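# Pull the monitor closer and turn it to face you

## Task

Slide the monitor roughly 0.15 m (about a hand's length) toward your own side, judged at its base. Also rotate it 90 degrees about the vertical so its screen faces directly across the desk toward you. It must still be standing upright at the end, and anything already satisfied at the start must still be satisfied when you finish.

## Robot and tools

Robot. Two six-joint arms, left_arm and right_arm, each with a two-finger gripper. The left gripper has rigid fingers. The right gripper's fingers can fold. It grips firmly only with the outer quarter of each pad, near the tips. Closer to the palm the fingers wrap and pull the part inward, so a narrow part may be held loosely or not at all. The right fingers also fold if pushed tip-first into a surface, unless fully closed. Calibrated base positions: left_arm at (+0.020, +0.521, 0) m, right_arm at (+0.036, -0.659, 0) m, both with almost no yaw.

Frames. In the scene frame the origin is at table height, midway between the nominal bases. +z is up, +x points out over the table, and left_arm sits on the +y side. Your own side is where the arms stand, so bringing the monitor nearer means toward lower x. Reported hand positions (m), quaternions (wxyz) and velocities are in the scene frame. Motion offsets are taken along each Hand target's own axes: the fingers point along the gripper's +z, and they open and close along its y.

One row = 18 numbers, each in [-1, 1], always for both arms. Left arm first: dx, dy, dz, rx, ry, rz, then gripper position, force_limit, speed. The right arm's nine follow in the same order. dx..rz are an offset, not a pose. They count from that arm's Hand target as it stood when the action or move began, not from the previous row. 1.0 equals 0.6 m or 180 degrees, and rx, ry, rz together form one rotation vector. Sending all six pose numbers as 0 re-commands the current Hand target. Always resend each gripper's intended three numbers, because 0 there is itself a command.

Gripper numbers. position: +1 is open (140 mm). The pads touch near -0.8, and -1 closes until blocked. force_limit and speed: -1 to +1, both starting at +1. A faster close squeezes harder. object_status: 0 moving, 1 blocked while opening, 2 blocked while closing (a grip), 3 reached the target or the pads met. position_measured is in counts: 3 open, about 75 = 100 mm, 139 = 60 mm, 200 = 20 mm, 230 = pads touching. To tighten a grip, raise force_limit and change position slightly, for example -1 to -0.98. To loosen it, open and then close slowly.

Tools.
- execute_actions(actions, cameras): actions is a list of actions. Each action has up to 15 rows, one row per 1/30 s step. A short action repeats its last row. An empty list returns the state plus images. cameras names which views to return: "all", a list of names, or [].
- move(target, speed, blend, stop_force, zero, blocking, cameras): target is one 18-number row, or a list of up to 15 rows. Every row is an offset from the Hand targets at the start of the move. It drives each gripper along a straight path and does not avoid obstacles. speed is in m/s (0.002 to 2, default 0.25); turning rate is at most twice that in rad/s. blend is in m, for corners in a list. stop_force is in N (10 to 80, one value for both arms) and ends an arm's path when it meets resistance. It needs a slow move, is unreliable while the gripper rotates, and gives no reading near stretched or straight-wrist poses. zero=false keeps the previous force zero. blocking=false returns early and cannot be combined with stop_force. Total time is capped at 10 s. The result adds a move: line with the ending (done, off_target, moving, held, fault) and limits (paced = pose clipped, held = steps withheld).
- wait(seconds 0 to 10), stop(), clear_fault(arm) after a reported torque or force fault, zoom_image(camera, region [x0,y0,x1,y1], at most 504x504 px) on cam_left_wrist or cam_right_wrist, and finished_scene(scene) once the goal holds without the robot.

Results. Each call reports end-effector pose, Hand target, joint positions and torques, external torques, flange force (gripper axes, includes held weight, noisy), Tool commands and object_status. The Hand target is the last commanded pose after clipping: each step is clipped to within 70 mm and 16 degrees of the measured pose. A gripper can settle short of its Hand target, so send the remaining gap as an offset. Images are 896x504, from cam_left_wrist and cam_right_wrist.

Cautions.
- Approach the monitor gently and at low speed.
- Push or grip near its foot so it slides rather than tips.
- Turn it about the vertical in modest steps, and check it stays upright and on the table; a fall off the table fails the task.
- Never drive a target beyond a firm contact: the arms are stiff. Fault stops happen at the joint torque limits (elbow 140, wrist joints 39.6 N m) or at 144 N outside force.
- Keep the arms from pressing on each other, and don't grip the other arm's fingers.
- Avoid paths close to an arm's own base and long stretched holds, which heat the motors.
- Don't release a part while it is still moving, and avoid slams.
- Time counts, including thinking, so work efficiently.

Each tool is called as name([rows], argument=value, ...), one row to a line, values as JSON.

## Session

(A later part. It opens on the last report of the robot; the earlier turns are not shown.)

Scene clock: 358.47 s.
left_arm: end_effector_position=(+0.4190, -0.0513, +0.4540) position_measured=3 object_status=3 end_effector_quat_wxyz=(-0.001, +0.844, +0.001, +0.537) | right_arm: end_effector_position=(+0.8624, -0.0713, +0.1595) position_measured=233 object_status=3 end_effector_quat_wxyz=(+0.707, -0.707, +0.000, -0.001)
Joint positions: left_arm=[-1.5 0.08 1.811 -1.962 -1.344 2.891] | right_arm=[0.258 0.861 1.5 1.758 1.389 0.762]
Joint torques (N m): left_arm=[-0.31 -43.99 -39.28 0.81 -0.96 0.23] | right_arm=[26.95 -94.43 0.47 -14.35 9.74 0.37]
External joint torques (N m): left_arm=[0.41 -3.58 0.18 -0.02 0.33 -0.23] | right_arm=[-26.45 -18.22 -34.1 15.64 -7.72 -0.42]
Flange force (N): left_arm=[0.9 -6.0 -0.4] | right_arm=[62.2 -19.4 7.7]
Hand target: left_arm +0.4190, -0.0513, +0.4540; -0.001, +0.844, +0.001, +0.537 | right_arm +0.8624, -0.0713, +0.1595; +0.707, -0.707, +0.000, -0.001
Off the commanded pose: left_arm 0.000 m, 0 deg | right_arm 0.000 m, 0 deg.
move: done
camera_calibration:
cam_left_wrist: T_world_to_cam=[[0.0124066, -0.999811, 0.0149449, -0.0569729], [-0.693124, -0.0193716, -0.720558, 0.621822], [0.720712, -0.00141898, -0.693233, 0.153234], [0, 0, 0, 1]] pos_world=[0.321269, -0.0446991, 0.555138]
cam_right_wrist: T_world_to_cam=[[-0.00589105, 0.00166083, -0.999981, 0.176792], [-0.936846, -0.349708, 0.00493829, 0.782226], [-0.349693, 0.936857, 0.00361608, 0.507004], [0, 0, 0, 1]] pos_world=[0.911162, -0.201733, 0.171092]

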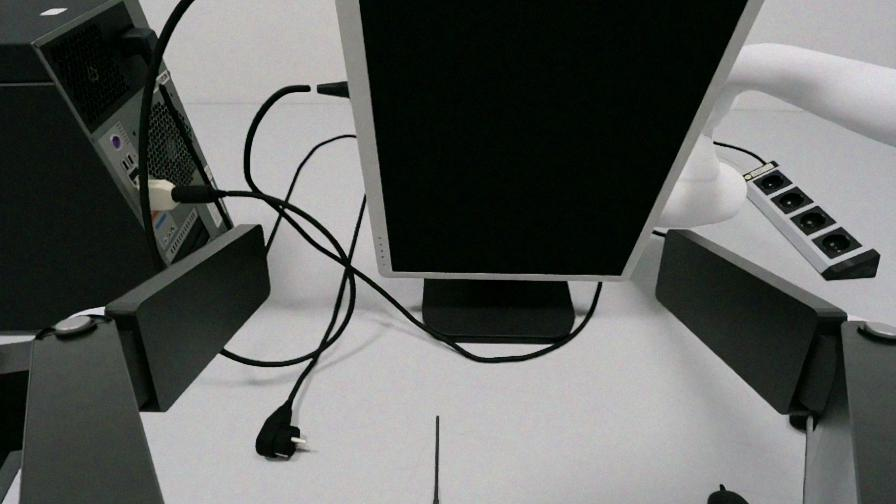

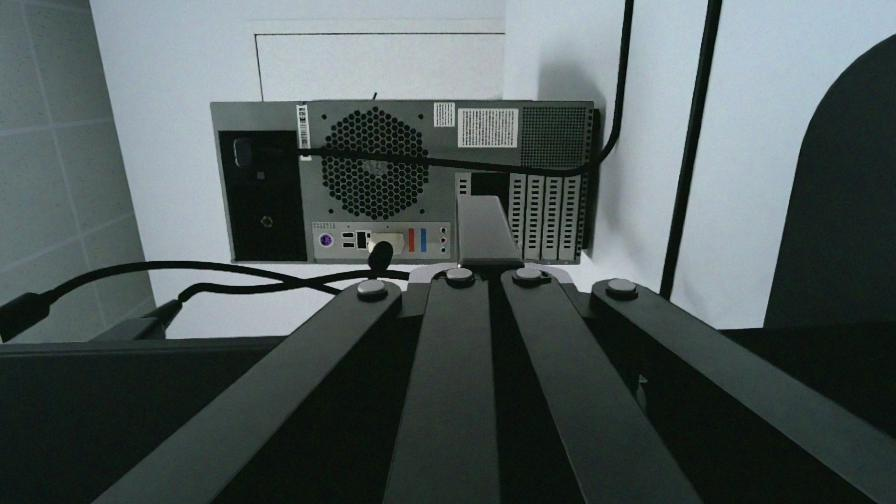

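move([
  [0,0,0,0,0,0,1,1,1,0.12,0,0,0,0,0,-1,-1,0],
  [0,0,0,0,0,0,1,1,1,0.16,0,-0.65,0,0,0,-1,-1,0],
], speed=[0.12,0.25], cameras=["all"])

Scene clock: 366.57 s.
left_arm: end_effector_position=(+0.4190, -0.0513, +0.4540) position_measured=3 object_status=3 end_effector_quat_wxyz=(-0.001, +0.844, +0.001, +0.537) | right_arm: end_effector_position=(+0.9578, -0.4613, +0.1597) position_measured=233 object_status=3 end_effector_quat_wxyz=(+0.707, -0.707, +0.000, -0.001)
Joint positions: left_arm=[-1.5 0.08 1.811 -1.962 -1.344 2.891] | right_arm=[-0.184 0.941 1.324 1.454 1.71 0.866]
Joint torques (N m): left_arm=[-0.8 -43.76 -39.3 0.89 -0.86 0.19] | right_arm=[1.1 -121.5 -35.13 3.09 1.94 -0.7]
External joint torques (N m): left_arm=[0.92 -3.66 0.22 -0.1 0.23 -0.2] | right_arm=[-0.18 1.34 -0.04 -0.59 -0.12 0.66]
Flange force (N): left_arm=[1.4 -6.3 0.2] | right_arm=[2.6 0.8 -0.8]
Hand target: left_arm +0.4190, -0.0513, +0.4540; -0.001, +0.844, +0.001, +0.537 | right_arm +0.9578, -0.4614, +0.1597; +0.707, -0.707, +0.000, -0.001
Off the commanded pose: left_arm 0.000 m, 0 deg | right_arm 0.000 m, 0 deg.
move: done
camera_calibration:
cam_left_wrist: T_world_to_cam=[[0.0124066, -0.999811, 0.0149449, -0.0569729], [-0.693124, -0.0193716, -0.720558, 0.621822], [0.720712, -0.00141898, -0.693233, 0.153234], [0, 0, 0, 1]] pos_world=[0.321269, -0.0446991, 0.555138]
cam_right_wrist: T_world_to_cam=[[-0.00585672, 0.00156629, -0.999982, 0.178111], [-0.936813, -0.349795, 0.00493886, 0.735129], [-0.349781, 0.936825, 0.00351597, 0.905825], [0, 0, 0, 1]] pos_world=[1.00656, -0.591733, 0.171292]

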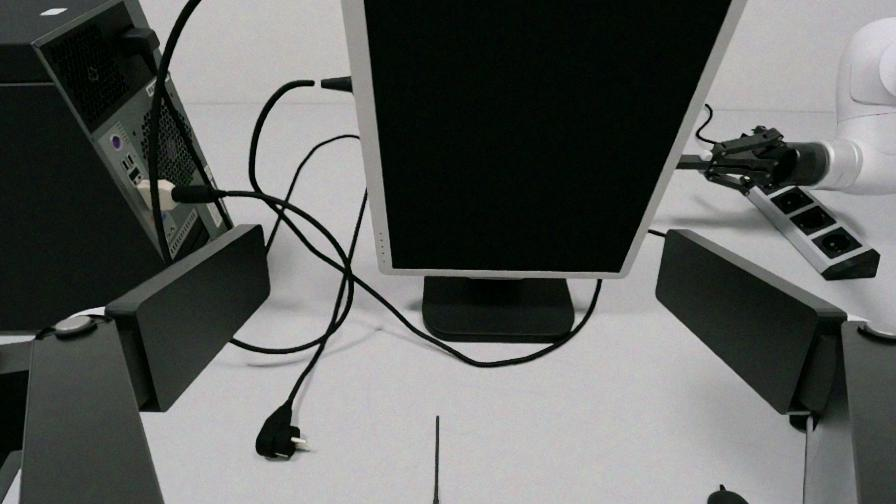

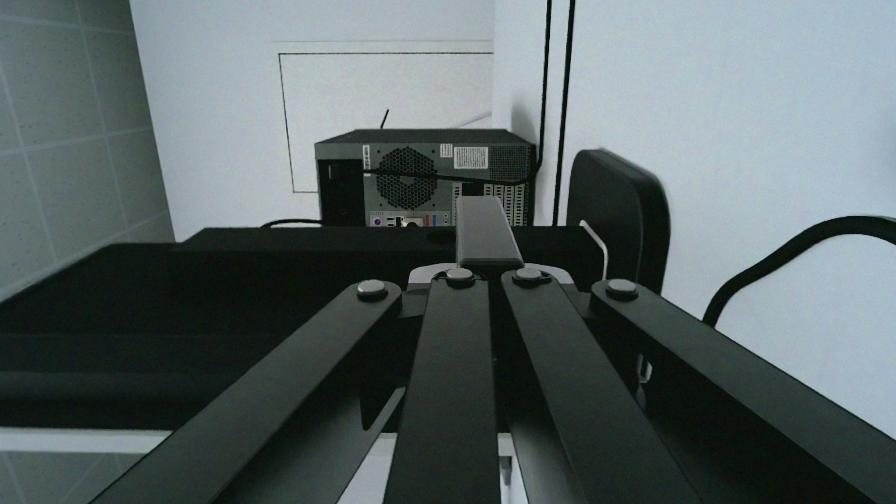

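finished_scene(scene=1)

The scene is finished: the task was done.


## Next scene

The same job, from a new start.

execute_actions(actions=[])

Scene clock: 0.00 s.
left_arm: end_effector_position=(+0.3300, +0.0394, +0.1833) position_measured=3 object_status=3 end_effector_quat_wxyz=(-0.226, +0.811, -0.045, +0.538) | right_arm: end_effector_position=(+0.9652, -0.5546, +0.2838) position_measured=3 object_status=3 end_effector_quat_wxyz=(-0.242, +0.505, +0.497, +0.663)
Joint positions: left_arm=[-1.646 0.392 2.075 1.078 1.541 -0.498] | right_arm=[-0.288 0.66 1.604 1.668 1.449 -1.127]
Joint velocities: within noise
Joint torques (N m): no reading
External joint torques (N m): no reading
Flange force (N): no reading
Hand target: left_arm +0.3300, +0.0394, +0.1833; -0.226, +0.811, -0.045, +0.538 | right_arm +0.9652, -0.5546, +0.2838; -0.242, +0.505, +0.497, +0.663
Tool commands: left_gripper/position=+1.0 left_gripper/force_limit=+1.0 left_gripper/speed=+1.0 right_gripper/position=+1.0 right_gripper/force_limit=+1.0 right_gripper/speed=+1.0
camera_calibration:
cam_left_wrist: T_world_to_cam=[[0.180715, -0.898856, -0.399249, 0.0552093], [-0.679885, 0.179161, -0.711096, 0.352929], [0.710703, 0.399949, -0.578742, -0.00376303], [0, 0, 0, 1]] pos_world=[0.232649, -0.0121009, 0.270831]
cam_right_wrist: T_world_to_cam=[[0.826243, -0.388961, 0.40747, -1.11674], [0.193566, -0.483259, -0.853811, -0.212506], [0.529013, 0.784328, -0.323999, 0.155594], [0, 0, 0, 1]] pos_world=[0.881522, -0.659101, 0.32401]

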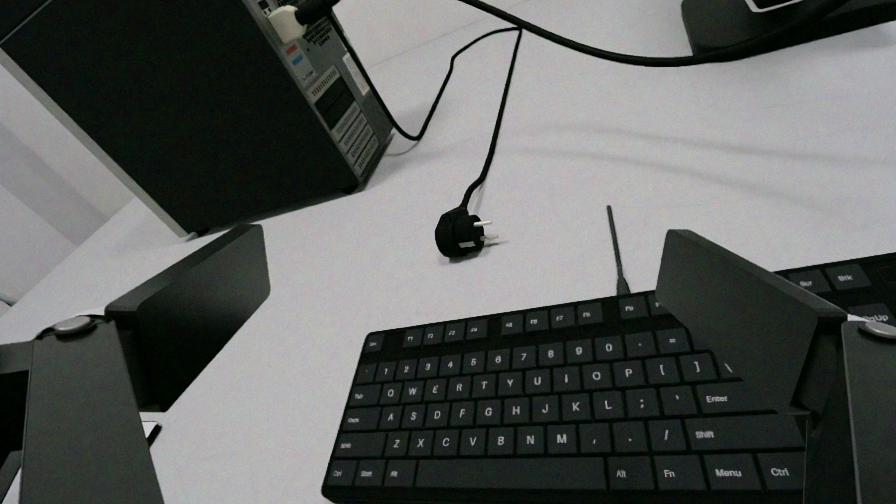

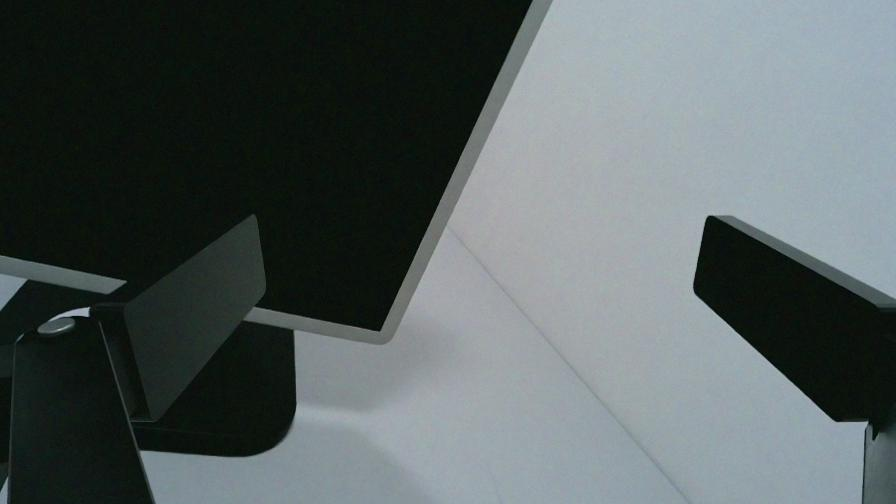

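move(target=[0.492,-0.028,-0.058,-0.107,-0.012,-0.102,1,1,1,0,0,0,0,0,0,1,1,1], cameras=["all"])

Scene clock: 10.03 s.
left_arm: end_effector_position=(+0.4191, -0.0497, +0.4529) position_measured=3 object_status=3 end_effector_quat_wxyz=(+0.000, +0.844, +0.000, +0.537) | right_arm: end_effector_position=(+0.9652, -0.5546, +0.2838) position_measured=3 object_status=3 end_effector_quat_wxyz=(-0.242, +0.505, +0.497, +0.663)
Joint positions: left_arm=[-1.499 0.077 1.816 1.181 1.34 -0.252] | right_arm=[-0.288 0.66 1.604 1.668 1.449 -1.127]
Joint torques (N m): left_arm=[0.43 -45.66 -41.29 3.89 0.68 0.26] | right_arm=[0.61 -101.89 -35.9 2.34 1.97 -0.7]
External joint torques (N m): left_arm=[-0.37 -3.74 0.01 -0.01 -0.06 -0.26] | right_arm=[-0.61 2.53 0.27 -0.59 -0.22 0.72]
Flange force (N): left_arm=[0.6 -5.8 -2.2] | right_arm=[-2.9 2.5 -0.4]
Hand target: left_arm +0.4192, -0.0497, +0.4530; +0.000, +0.844, +0.000, +0.537 | right_arm +0.9652, -0.5546, +0.2838; -0.242, +0.505, +0.497, +0.663
Off the commanded pose: left_arm 0.000 m, 0 deg | right_arm 0.000 m, 0 deg.
move: done
camera_calibration:
cam_left_wrist: T_world_to_cam=[[0.0101438, -0.999831, 0.0153276, -0.0546509], [-0.693508, -0.0180771, -0.720222, 0.621261], [0.720378, -0.00332401, -0.693574, 0.152476], [0, 0, 0, 1]] pos_world=[0.321563, -0.0429042, 0.554038]
cam_right_wrist: T_world_to_cam=[[0.826243, -0.388961, 0.40747, -1.11674], [0.193566, -0.483259, -0.853811, -0.212506], [0.529013, 0.784328, -0.323999, 0.155594], [0, 0, 0, 1]] pos_world=[0.881522, -0.659101, 0.32401]

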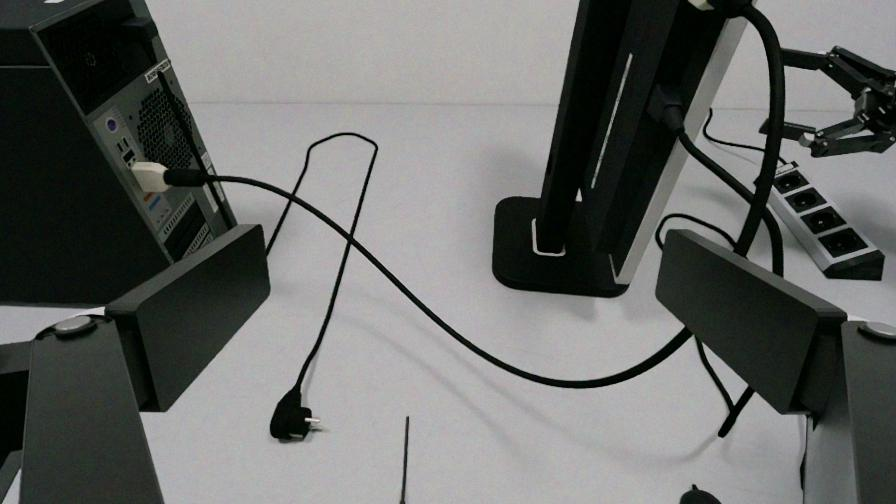

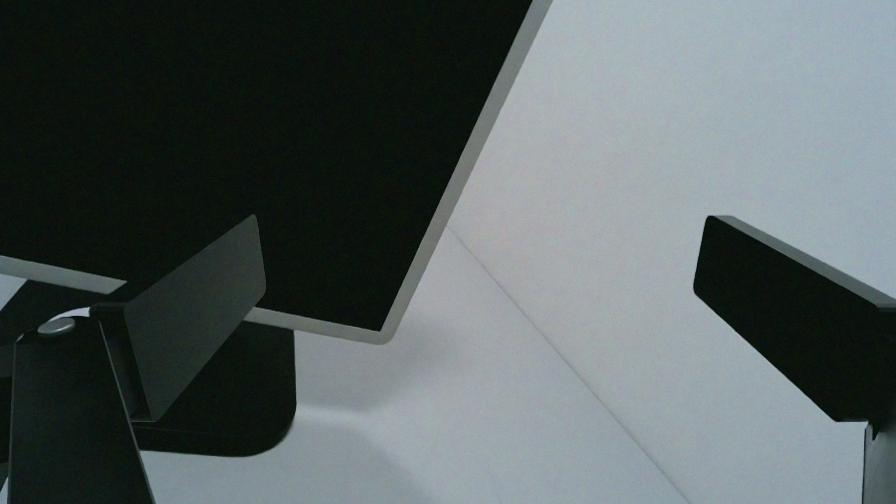

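move(target=[0,0,0,0,0,0,1,1,1,-0.006,-0.528,0.1025,-0.008,-0.0855,0.137,-1,-1,0], cameras=["all"])

move([
  [0,0,0,0,0,0,1,1,1,0.032,0.007,0.121,0,0,0,-1,-1,0],
  [0,0,0,0,0,0,1,1,1,0.043,-0.02,0.162,0,0,0,-1,-1,0],
  [0,0,0,0,0,0,1,1,1,0.057,-0.039,0.213,0,0,0,-1,-1,0],
  [0,0,0,0,0,0,1,1,1,0.07,-0.045,0.261,0,0,0,-1,-1,0],
], blend=0.02, speed=0.06, cameras=["all"])

Scene clock: 33.23 s.
left_arm: end_effector_position=(+0.4192, -0.0497, +0.4530) position_measured=3 object_status=3 end_effector_quat_wxyz=(+0.000, +0.844, +0.000, +0.537) | right_arm: end_effector_position=(+0.7323, -0.3766, +0.1491) position_measured=233 object_status=3 end_effector_quat_wxyz=(-0.303, +0.685, +0.397, +0.530)
Joint positions: left_arm=[-1.499 0.076 1.816 1.181 1.34 -0.252] | right_arm=[-0.059 0.423 2.195 1.852 1.116 -1.056]
Joint torques (N m): left_arm=[-0.57 -45.66 -41.91 3.95 0.37 0.25] | right_arm=[1.36 -70.25 -26.46 1.38 2.83 -0.64]
External joint torques (N m): left_arm=[0.67 -3.65 0.6 -0.07 0.24 -0.25] | right_arm=[-1.12 1.28 0.32 -0.78 -0.47 0.64]
Flange force (N): left_arm=[0.6 -6.8 -0.9] | right_arm=[-0.4 3.0 -2.0]
Hand target: left_arm +0.4192, -0.0497, +0.4530; +0.000, +0.844, +0.000, +0.537 | right_arm +0.7322, -0.3765, +0.1490; -0.303, +0.685, +0.397, +0.529
Off the commanded pose: left_arm 0.000 m, 0 deg | right_arm 0.000 m, 0 deg.
move: done
camera_calibration:
cam_left_wrist: T_world_to_cam=[[0.010144, -0.999829, 0.0154679, -0.0547306], [-0.693561, -0.0181781, -0.720169, 0.621316], [0.720327, -0.00342255, -0.693626, 0.152587], [0, 0, 0, 1]] pos_world=[0.321563, -0.0429047, 0.554138]
cam_right_wrist: T_world_to_cam=[[0.86573, -0.500504, -0.0027625, -0.809993], [-0.291415, -0.499563, -0.815791, 0.146872], [0.406927, 0.707059, -0.578341, 0.193701], [0, 0, 0, 1]] pos_world=[0.665214, -0.468991, 0.229605]

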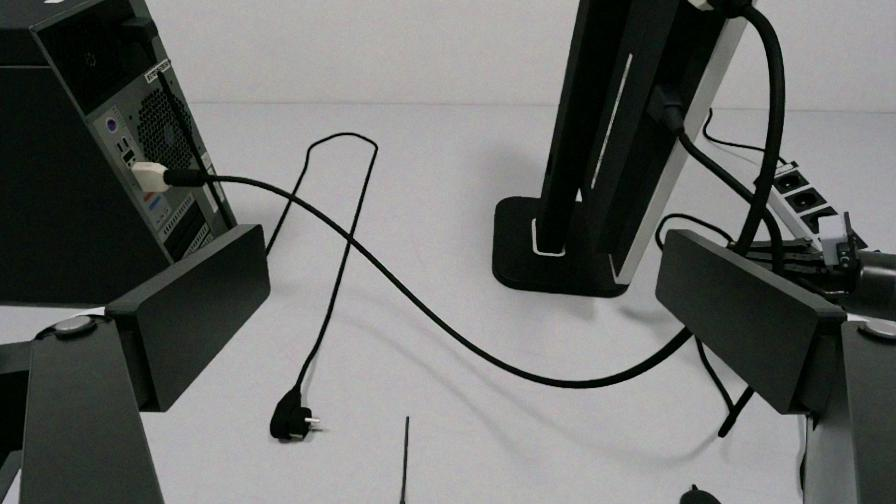

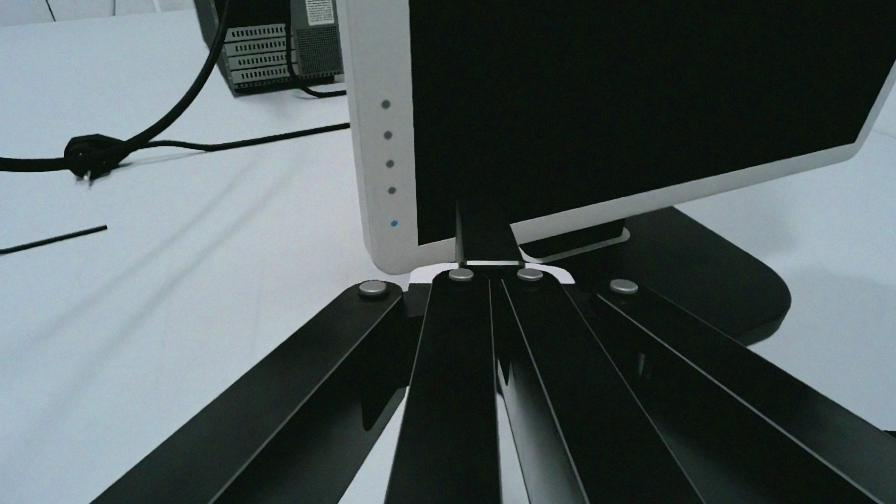

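Scene clock: 36.43 s.
left_arm: end_effector_position=(+0.4192, -0.0497, +0.4530) position_measured=3 object_status=3 end_effector_quat_wxyz=(+0.000, +0.844, +0.000, +0.537) | right_arm: end_effector_position=(+0.7898, -0.2226, +0.1493) position_measured=233 object_status=3 end_effector_quat_wxyz=(-0.303, +0.685, +0.397, +0.529)
Joint positions: left_arm=[-1.499 0.076 1.816 1.181 1.34 -0.252] | right_arm=[0.203 0.501 2.043 2.065 0.96 -1.038]
Joint torques (N m): left_arm=[-0.67 -45.9 -42.06 3.93 0.32 0.14] | right_arm=[-3.58 -85.18 -57.42 9.19 2.19 -0.51]
External joint torques (N m): left_arm=[0.8 -3.58 0.57 -0.03 0.3 -0.14] | right_arm=[3.32 5.91 28.32 -9.18 0.15 0.51]
Flange force (N): left_arm=[0.9 -6.6 -0.7] | right_arm=[-15.2 -24.7 -36.2]
Hand target: left_arm +0.4192, -0.0497, +0.4530; +0.000, +0.844, +0.000, +0.537 | right_arm +0.7899, -0.2226, +0.1495; -0.303, +0.685, +0.397, +0.529
Off the commanded pose: left_arm 0.000 m, 0 deg | right_arm 0.000 m, 0 deg.
move: done; blend cut to 0.0151 m at target 1, 0.0151 m at target 2, 0.015 m at target 3
camera_calibration:
cam_left_wrist: T_world_to_cam=[[0.010144, -0.999829, 0.0154679, -0.0547306], [-0.693561, -0.0181781, -0.720169, 0.621316], [0.720327, -0.00342255, -0.693626, 0.152587], [0, 0, 0, 1]] pos_world=[0.321563, -0.0429047, 0.554138]
cam_right_wrist: T_world_to_cam=[[0.865794, -0.500393, -0.00294277, -0.782663], [-0.291634, -0.499796, -0.815569, 0.240838], [0.406634, 0.706973, -0.578652, 0.0618464], [0, 0, 0, 1]] pos_world=[0.722712, -0.314993, 0.229904]

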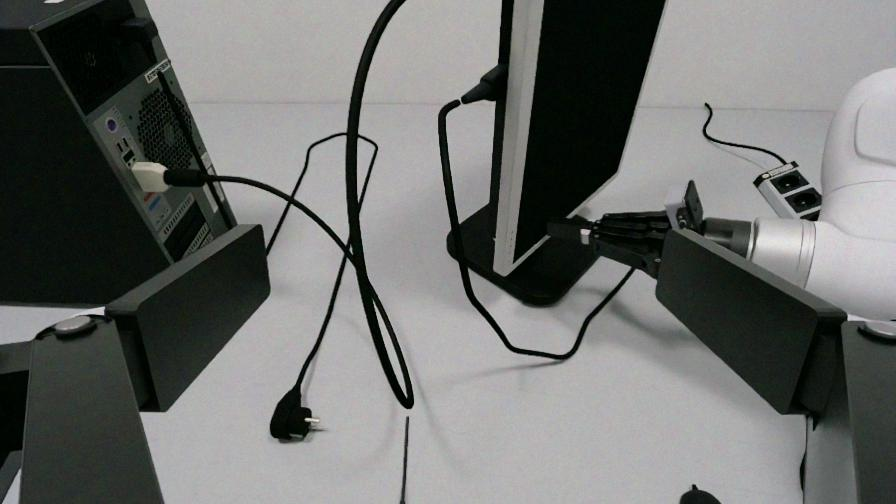

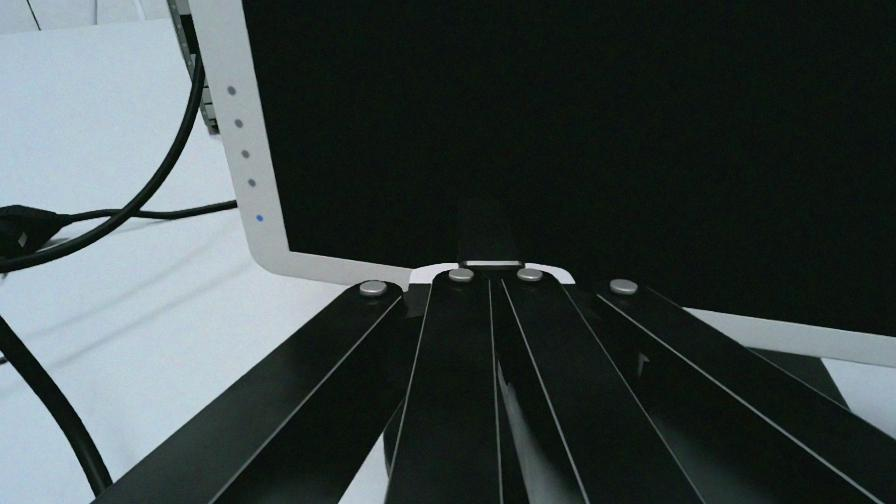

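move([
  [0,0,0,0,0,0,1,1,1,0.039,0.0035,0.147,-0.067,0,0.018,-1,-1,0],
  [0,0,0,0,0,0,1,1,1,0.06,0.031,0.225,-0.134,0,0.036,-1,-1,0],
], blend=0.02, speed=0.06)

move([
  [0,0,0,0,0,0,1,1,1,-0.006,0.002,-0.147,0,0,0,-1,-1,0],
  [0,0,0,0,0,0,1,1,1,0.092,0.277,-0.63,0.146,-0.087,0.207,-1,-1,0],
  [0,0,0,0,0,0,1,1,1,0.058,0.814,-0.06,0.293,-0.174,0.414,-1,-1,0],
], blend=0.03, speed=[0.12,0.3,0.25], cameras=["all"])

Scene clock: 44.93 s.
left_arm: end_effector_position=(+0.4192, -0.0497, +0.4530) position_measured=3 object_status=3 end_effector_quat_wxyz=(+0.000, +0.844, +0.000, +0.537) | right_arm: end_effector_position=(+0.8759, -0.1109, +0.1500) position_measured=233 object_status=3 end_effector_quat_wxyz=(-0.183, +0.755, +0.239, +0.583)
Joint positions: left_arm=[-1.499 0.076 1.816 1.181 1.34 -0.252] | right_arm=[0.51 0.571 1.905 2.984 0.654 -1.473]
Joint torques (N m): left_arm=[-0.68 -46.1 -41.93 3.91 0.34 0.24] | right_arm=[-44.51 -66.07 -49.4 8.45 -0.74 -0.32]
External joint torques (N m): left_arm=[0.79 -3.54 0.38 -0.01 0.28 -0.24] | right_arm=[44.34 -20.11 19.79 -10.95 3.46 0.32]
Flange force (N): left_arm=[0.9 -6.3 -0.7] | right_arm=[4.7 -41.6 -62.8]
Hand target: left_arm +0.4192, -0.0497, +0.4530; +0.000, +0.844, +0.000, +0.537 | right_arm +0.8759, -0.1109, +0.1500; -0.183, +0.755, +0.239, +0.583
Off the commanded pose: left_arm 0.000 m, 0 deg | right_arm 0.000 m, 0 deg.
move: done

Scene clock: 49.70 s.
left_arm: end_effector_position=(+0.4192, -0.0497, +0.4530) position_measured=3 object_status=3 end_effector_quat_wxyz=(+0.000, +0.844, +0.000, +0.537) | right_arm: end_effector_position=(+1.1348, -0.5257, +0.1941) position_measured=233 object_status=3 end_effector_quat_wxyz=(+0.707, -0.707, -0.006, -0.003)
Joint positions: left_arm=[-1.499 0.076 1.816 1.181 1.34 -0.252] | right_arm=[-0.211 1.23 0.643 1.507 1.777 1.25]
Joint torques (N m): left_arm=[-0.73 -46.16 -42.18 3.92 0.36 0.27] | right_arm=[0.39 -143.92 -41.25 3.49 1.17 -0.51]
External joint torques (N m): left_arm=[0.83 -3.14 0.78 -0.04 0.26 -0.27] | right_arm=[-0.84 3.53 -0.2 -0.55 -0.32 0.46]
Flange force (N): left_arm=[0.2 -6.3 -0.3] | right_arm=[10.7 2.6 -2.6]
Hand target: left_arm +0.4192, -0.0497, +0.4530; +0.000, +0.844, +0.000, +0.537 | right_arm +1.1348, -0.5257, +0.1941; +0.707, -0.707, -0.006, -0.003
Off the commanded pose: left_arm 0.000 m, 0 deg | right_arm 0.000 m, 0 deg.
move: done
camera_calibration:
cam_left_wrist: T_world_to_cam=[[0.010144, -0.999829, 0.0154679, -0.0547306], [-0.693561, -0.0181781, -0.720169, 0.621316], [0.720327, -0.00342255, -0.693626, 0.152587], [0, 0, 0, 1]] pos_world=[0.321563, -0.0429047, 0.554138]
cam_right_wrist: T_world_to_cam=[[0.00473785, 0.00230719, -0.999986, 0.202051], [-0.934551, -0.35579, -0.00524871, 0.874451], [-0.355797, 0.934563, 0.000470503, 1.03419], [0, 0, 0, 1]] pos_world=[1.18422, -0.655861, 0.206151]

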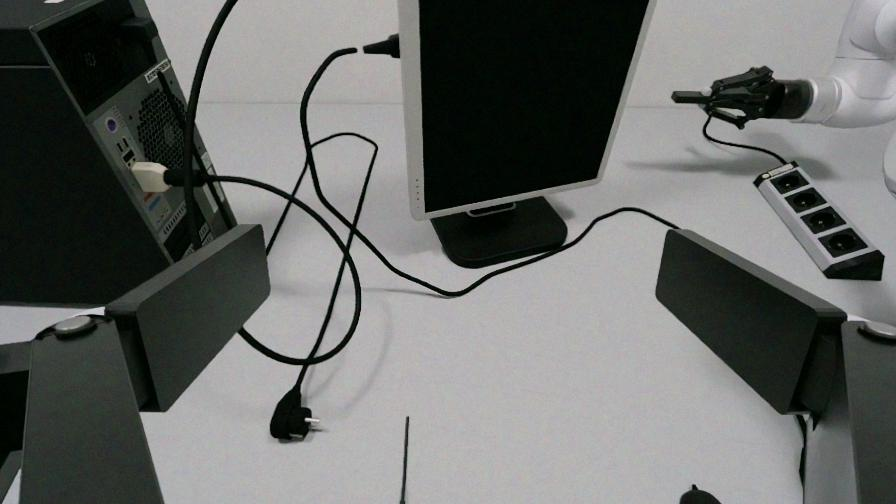

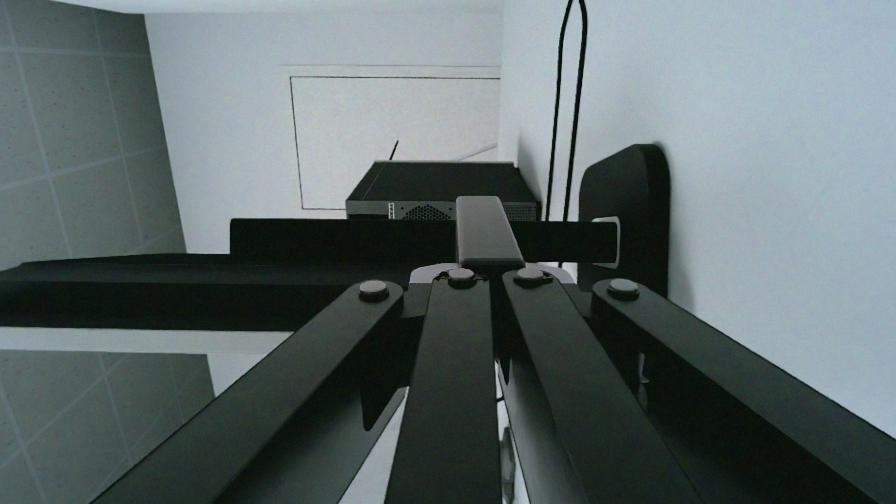

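move([
  [0,0,0,0,0,0,1,1,1,0,-0.01,0.393,0,0.0013,0.004,-1,-1,0],
  [0,0,0,0,0,0,1,1,1,-0.275,-0.01,0.393,0,0.0013,0.004,-1,-1,0],
], speed=[0.2,0.06], cameras=["all"])

Scene clock: 62.50 s.
left_arm: end_effector_position=(+0.4192, -0.0497, +0.4530) position_measured=3 object_status=3 end_effector_quat_wxyz=(+0.000, +0.844, +0.000, +0.537) | right_arm: end_effector_position=(+0.9686, -0.2908, +0.1982) position_measured=233 object_status=3 end_effector_quat_wxyz=(+0.707, -0.707, +0.000, +0.000)
Joint positions: left_arm=[-1.499 0.076 1.816 1.181 1.34 -0.252] | right_arm=[0 0.905 1.314 1.571 1.571 0.922]
Joint torques (N m): left_arm=[-0.58 -45.79 -41.94 3.93 0.43 0.24] | right_arm=[78.59 -79.53 -6.32 -17.28 0.37 -1.05]
External joint torques (N m): left_arm=[0.69 -3.53 0.54 -0.05 0.19 -0.25] | right_arm=[-78.48 -38.54 -30.07 19.51 1.31 1]
Flange force (N): left_arm=[0.6 -6.5 -0.7] | right_arm=[33.9 -44.1 -71.3]
Hand target: left_arm +0.4192, -0.0497, +0.4530; +0.000, +0.844, +0.000, +0.537 | right_arm +0.9686, -0.2907, +0.1982; +0.707, -0.707, +0.000, +0.000
Off the commanded pose: left_arm 0.000 m, 0 deg | right_arm 0.000 m, 0 deg.
move: done
camera_calibration:
cam_left_wrist: T_world_to_cam=[[0.010144, -0.999829, 0.0154679, -0.0547306], [-0.693561, -0.0181781, -0.720169, 0.621316], [0.720327, -0.00342255, -0.693626, 0.152587], [0, 0, 0, 1]] pos_world=[0.321563, -0.0429047, 0.554138]
cam_right_wrist: T_world_to_cam=[[-0.00781279, 0.0022141, -0.999967, 0.218478], [-0.935933, -0.352117, 0.00653284, 0.802798], [-0.352091, 0.935953, 0.00482327, 0.751469], [0, 0, 0, 1]] pos_world=[1.01766, -0.421144, 0.209602]

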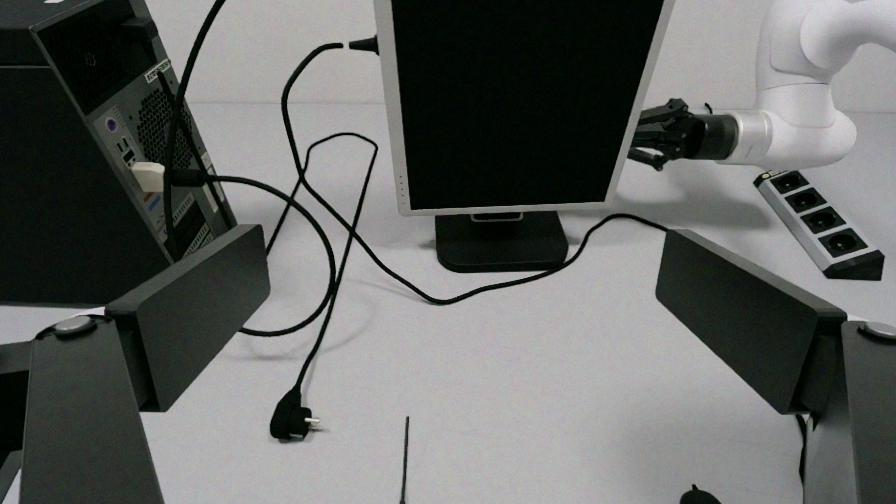

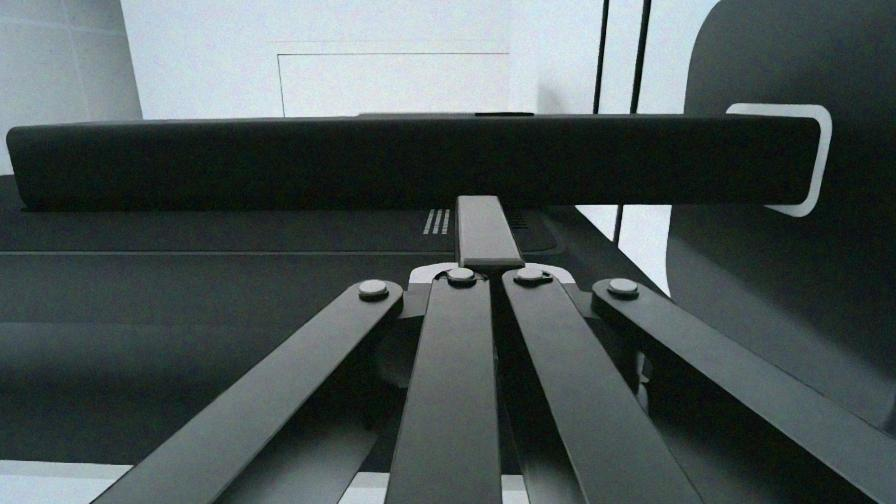

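move(target=[0,0,0,0,0,0,1,1,1,-0.042,0,0,0,0,0,-1,-1,0], speed=0.06)

move([
  [0,0,0,0,0,0,1,1,1,0.19,0,0,0,0,0,-1,-1,0],
  [0,0,0,0,0,0,1,1,1,0.19,0.065,0.315,0,0,0,-1,-1,0],
], speed=0.15, cameras=["all"])

Scene clock: 70.80 s.
left_arm: end_effector_position=(+0.4192, -0.0497, +0.4530) position_measured=3 object_status=3 end_effector_quat_wxyz=(+0.000, +0.844, +0.000, +0.537) | right_arm: end_effector_position=(+0.9433, -0.2907, +0.1982) position_measured=233 object_status=3 end_effector_quat_wxyz=(+0.707, -0.707, +0.000, +0.001)
Joint positions: left_arm=[-1.499 0.076 1.816 1.181 1.34 -0.252] | right_arm=[0 0.872 1.383 1.571 1.572 0.887]
Joint torques (N m): left_arm=[-0.1 -46.42 -41.89 3.83 0.36 0.23] | right_arm=[64.69 -86.19 -12.32 -12.58 -0.18 -1.09]
External joint torques (N m): left_arm=[0.24 -3.18 0.41 0.06 0.26 -0.23] | right_arm=[-64.61 -29.43 -23.39 14.75 1.94 1.04]
Flange force (N): left_arm=[0.4 -5.7 -1.4] | right_arm=[26.4 -34.9 -61.5]
Hand target: left_arm +0.4192, -0.0497, +0.4530; +0.000, +0.844, +0.000, +0.537 | right_arm +0.9434, -0.2908, +0.1982; +0.707, -0.707, +0.000, +0.000
Off the commanded pose: left_arm 0.000 m, 0 deg | right_arm 0.000 m, 0 deg.
move: done

Scene clock: 73.67 s.
left_arm: end_effector_position=(+0.4192, -0.0497, +0.4530) position_measured=3 object_status=3 end_effector_quat_wxyz=(+0.000, +0.844, +0.000, +0.537) | right_arm: end_effector_position=(+1.0572, -0.1017, +0.1594) position_measured=233 object_status=3 end_effector_quat_wxyz=(+0.707, -0.707, +0.000, +0.000)
Joint positions: left_arm=[-1.499 0.076 1.816 1.181 1.34 -0.252] | right_arm=[0.182 1.11 0.963 1.66 1.412 1.062]
Joint torques (N m): left_arm=[-0.35 -45.91 -42.09 3.89 0.41 0.19] | right_arm=[-1.16 -135.96 -39.48 2.58 1.7 -0.78]
External joint torques (N m): left_arm=[0.42 -3.26 0.68 0 0.2 -0.19] | right_arm=[0.64 2.33 -0.42 -0.48 -0.33 0.73]
Flange force (N): left_arm=[0.3 -6.3 -1.0] | right_arm=[6.9 1.4 2.1]
Hand target: left_arm +0.4192, -0.0497, +0.4530; +0.000, +0.844, +0.000, +0.537 | right_arm +1.0571, -0.1016, +0.1594; +0.707, -0.707, +0.000, +0.000
Off the commanded pose: left_arm 0.000 m, 0 deg | right_arm 0.000 m, 0 deg.
move: done
camera_calibration:
cam_left_wrist: T_world_to_cam=[[0.010144, -0.999829, 0.0154679, -0.0547306], [-0.693561, -0.0181781, -0.720169, 0.621316], [0.720327, -0.00342255, -0.693626, 0.152587], [0, 0, 0, 1]] pos_world=[0.321563, -0.0429047, 0.554138]
cam_right_wrist: T_world_to_cam=[[-0.00784729, 0.00230856, -0.999967, 0.180013], [-0.935978, -0.351998, 0.00653251, 0.952638], [-0.351971, 0.935998, 0.00492299, 0.605722], [0, 0, 0, 1]] pos_world=[1.10626, -0.232044, 0.170802]

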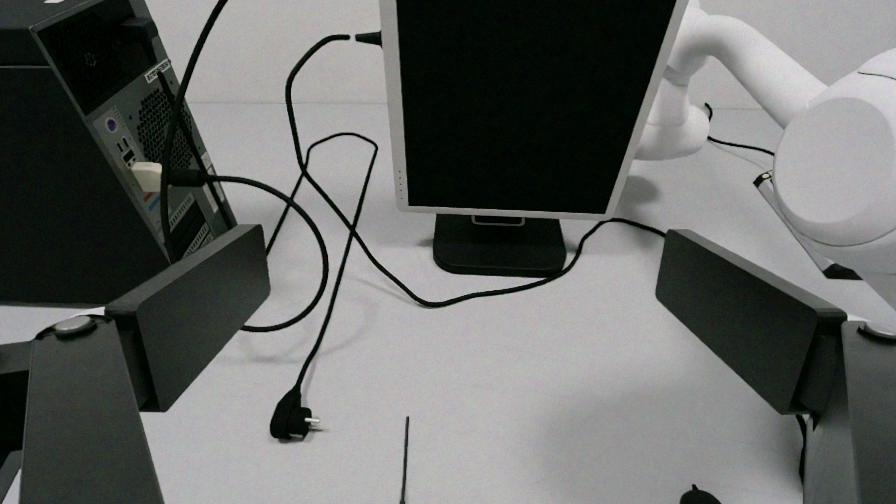

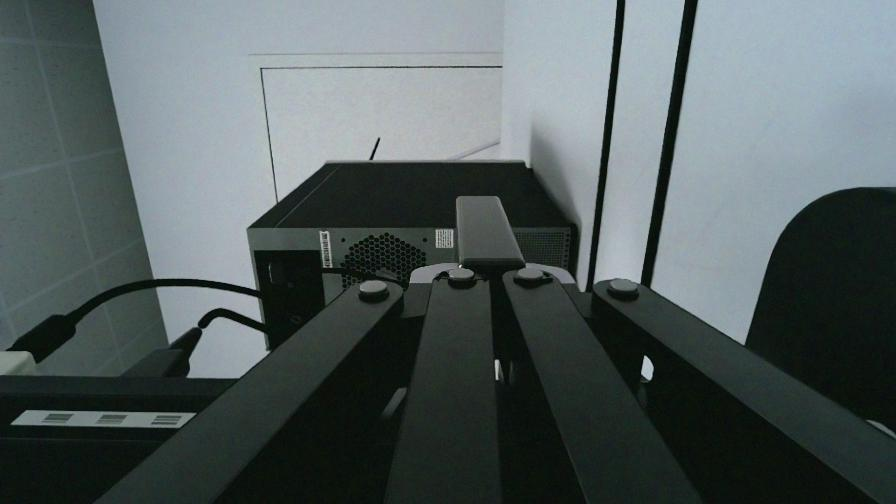

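move(target=[0,0,0,0,0,0,1,1,1,-0.383,0,0,0,0,0,-1,-1,0], speed=0.07)

move([
  [0,0,0,0,0,0,1,1,1,0.12,0,0,0,0,0,-1,-1,0],
  [0,0,0,0,0,0,1,1,1,0.16,0,-0.6,0,0,0,-1,-1,0],
], speed=[0.12,0.25], cameras=["all"])

Scene clock: 83.70 s.
left_arm: end_effector_position=(+0.4192, -0.0497, +0.4530) position_measured=3 object_status=3 end_effector_quat_wxyz=(+0.000, +0.844, +0.000, +0.537) | right_arm: end_effector_position=(+0.8274, -0.1019, +0.1594) position_measured=233 object_status=3 end_effector_quat_wxyz=(+0.707, -0.707, +0.000, +0.000)
Joint positions: left_arm=[-1.499 0.076 1.816 1.181 1.34 -0.252] | right_arm=[0.233 0.816 1.601 1.747 1.418 0.712]
Joint torques (N m): left_arm=[-0.84 -46.34 -41.84 3.9 0.28 0.22] | right_arm=[15.21 -113.98 -21.71 -3.89 9.62 0.04]
External joint torques (N m): left_arm=[0.93 -2.74 0.55 -0.03 0.33 -0.22] | right_arm=[-15.09 6.98 -10.09 5.17 -7.52 -0.08]
Flange force (N): left_arm=[0.6 -5.3 -0.2] | right_arm=[32.6 7.7 1.3]
Hand target: left_arm +0.4192, -0.0497, +0.4530; +0.000, +0.844, +0.000, +0.537 | right_arm +0.8273, -0.1019, +0.1594; +0.707, -0.707, +0.000, +0.000
Off the commanded pose: left_arm 0.000 m, 0 deg | right_arm 0.000 m, 0 deg.
move: done

Scene clock: 86.57 s.
left_arm: end_effector_position=(+0.4192, -0.0497, +0.4530) position_measured=3 object_status=3 end_effector_quat_wxyz=(+0.000, +0.844, +0.000, +0.537) | right_arm: end_effector_position=(+0.9237, -0.4616, +0.1591) position_measured=233 object_status=3 end_effector_quat_wxyz=(+0.707, -0.707, +0.000, +0.000)
Joint positions: left_arm=[-1.499 0.076 1.816 1.181 1.34 -0.252] | right_arm=[-0.191 0.902 1.413 1.441 1.712 0.818]
Joint torques (N m): left_arm=[-0.45 -46.18 -42 3.87 0.42 0.27] | right_arm=[-0.09 -118.03 -34.59 3.21 2.09 -0.68]
External joint torques (N m): left_arm=[0.52 -3.42 0.54 0.02 0.2 -0.27] | right_arm=[0.13 2.91 0.99 -0.76 -0.19 0.63]
Flange force (N): left_arm=[0.4 -6.3 -0.9] | right_arm=[1.6 2.7 -0.5]
Hand target: left_arm +0.4192, -0.0497, +0.4530; +0.000, +0.844, +0.000, +0.537 | right_arm +0.9237, -0.4618, +0.1591; +0.707, -0.707, +0.000, +0.000
Off the commanded pose: left_arm 0.000 m, 0 deg | right_arm 0.000 m, 0 deg.
move: done
camera_calibration:
cam_left_wrist: T_world_to_cam=[[0.010144, -0.999829, 0.0154679, -0.0547306], [-0.693561, -0.0181781, -0.720169, 0.621316], [0.720327, -0.00342255, -0.693626, 0.152587], [0, 0, 0, 1]] pos_world=[0.321563, -0.0429047, 0.554138]
cam_right_wrist: T_world_to_cam=[[-0.00784758, 0.00230785, -0.999967, 0.179496], [-0.935933, -0.352118, 0.00653239, 0.700888], [-0.352091, 0.935953, 0.00492327, 0.895692], [0, 0, 0, 1]] pos_world=[0.972758, -0.591945, 0.170502]

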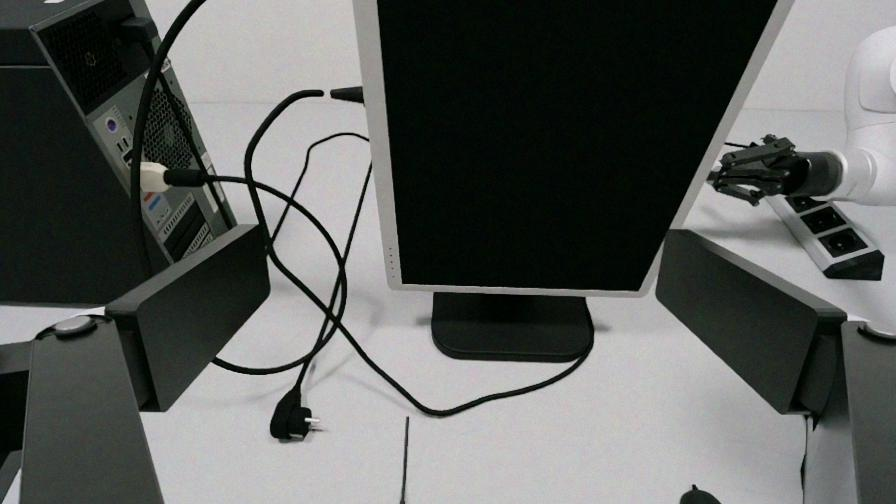

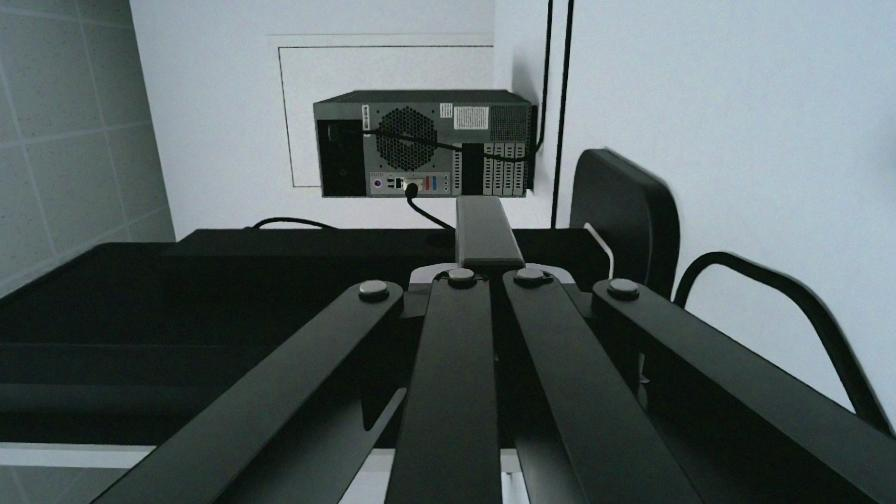

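finished_scene(scene=2)

The scene is finished: the task was done.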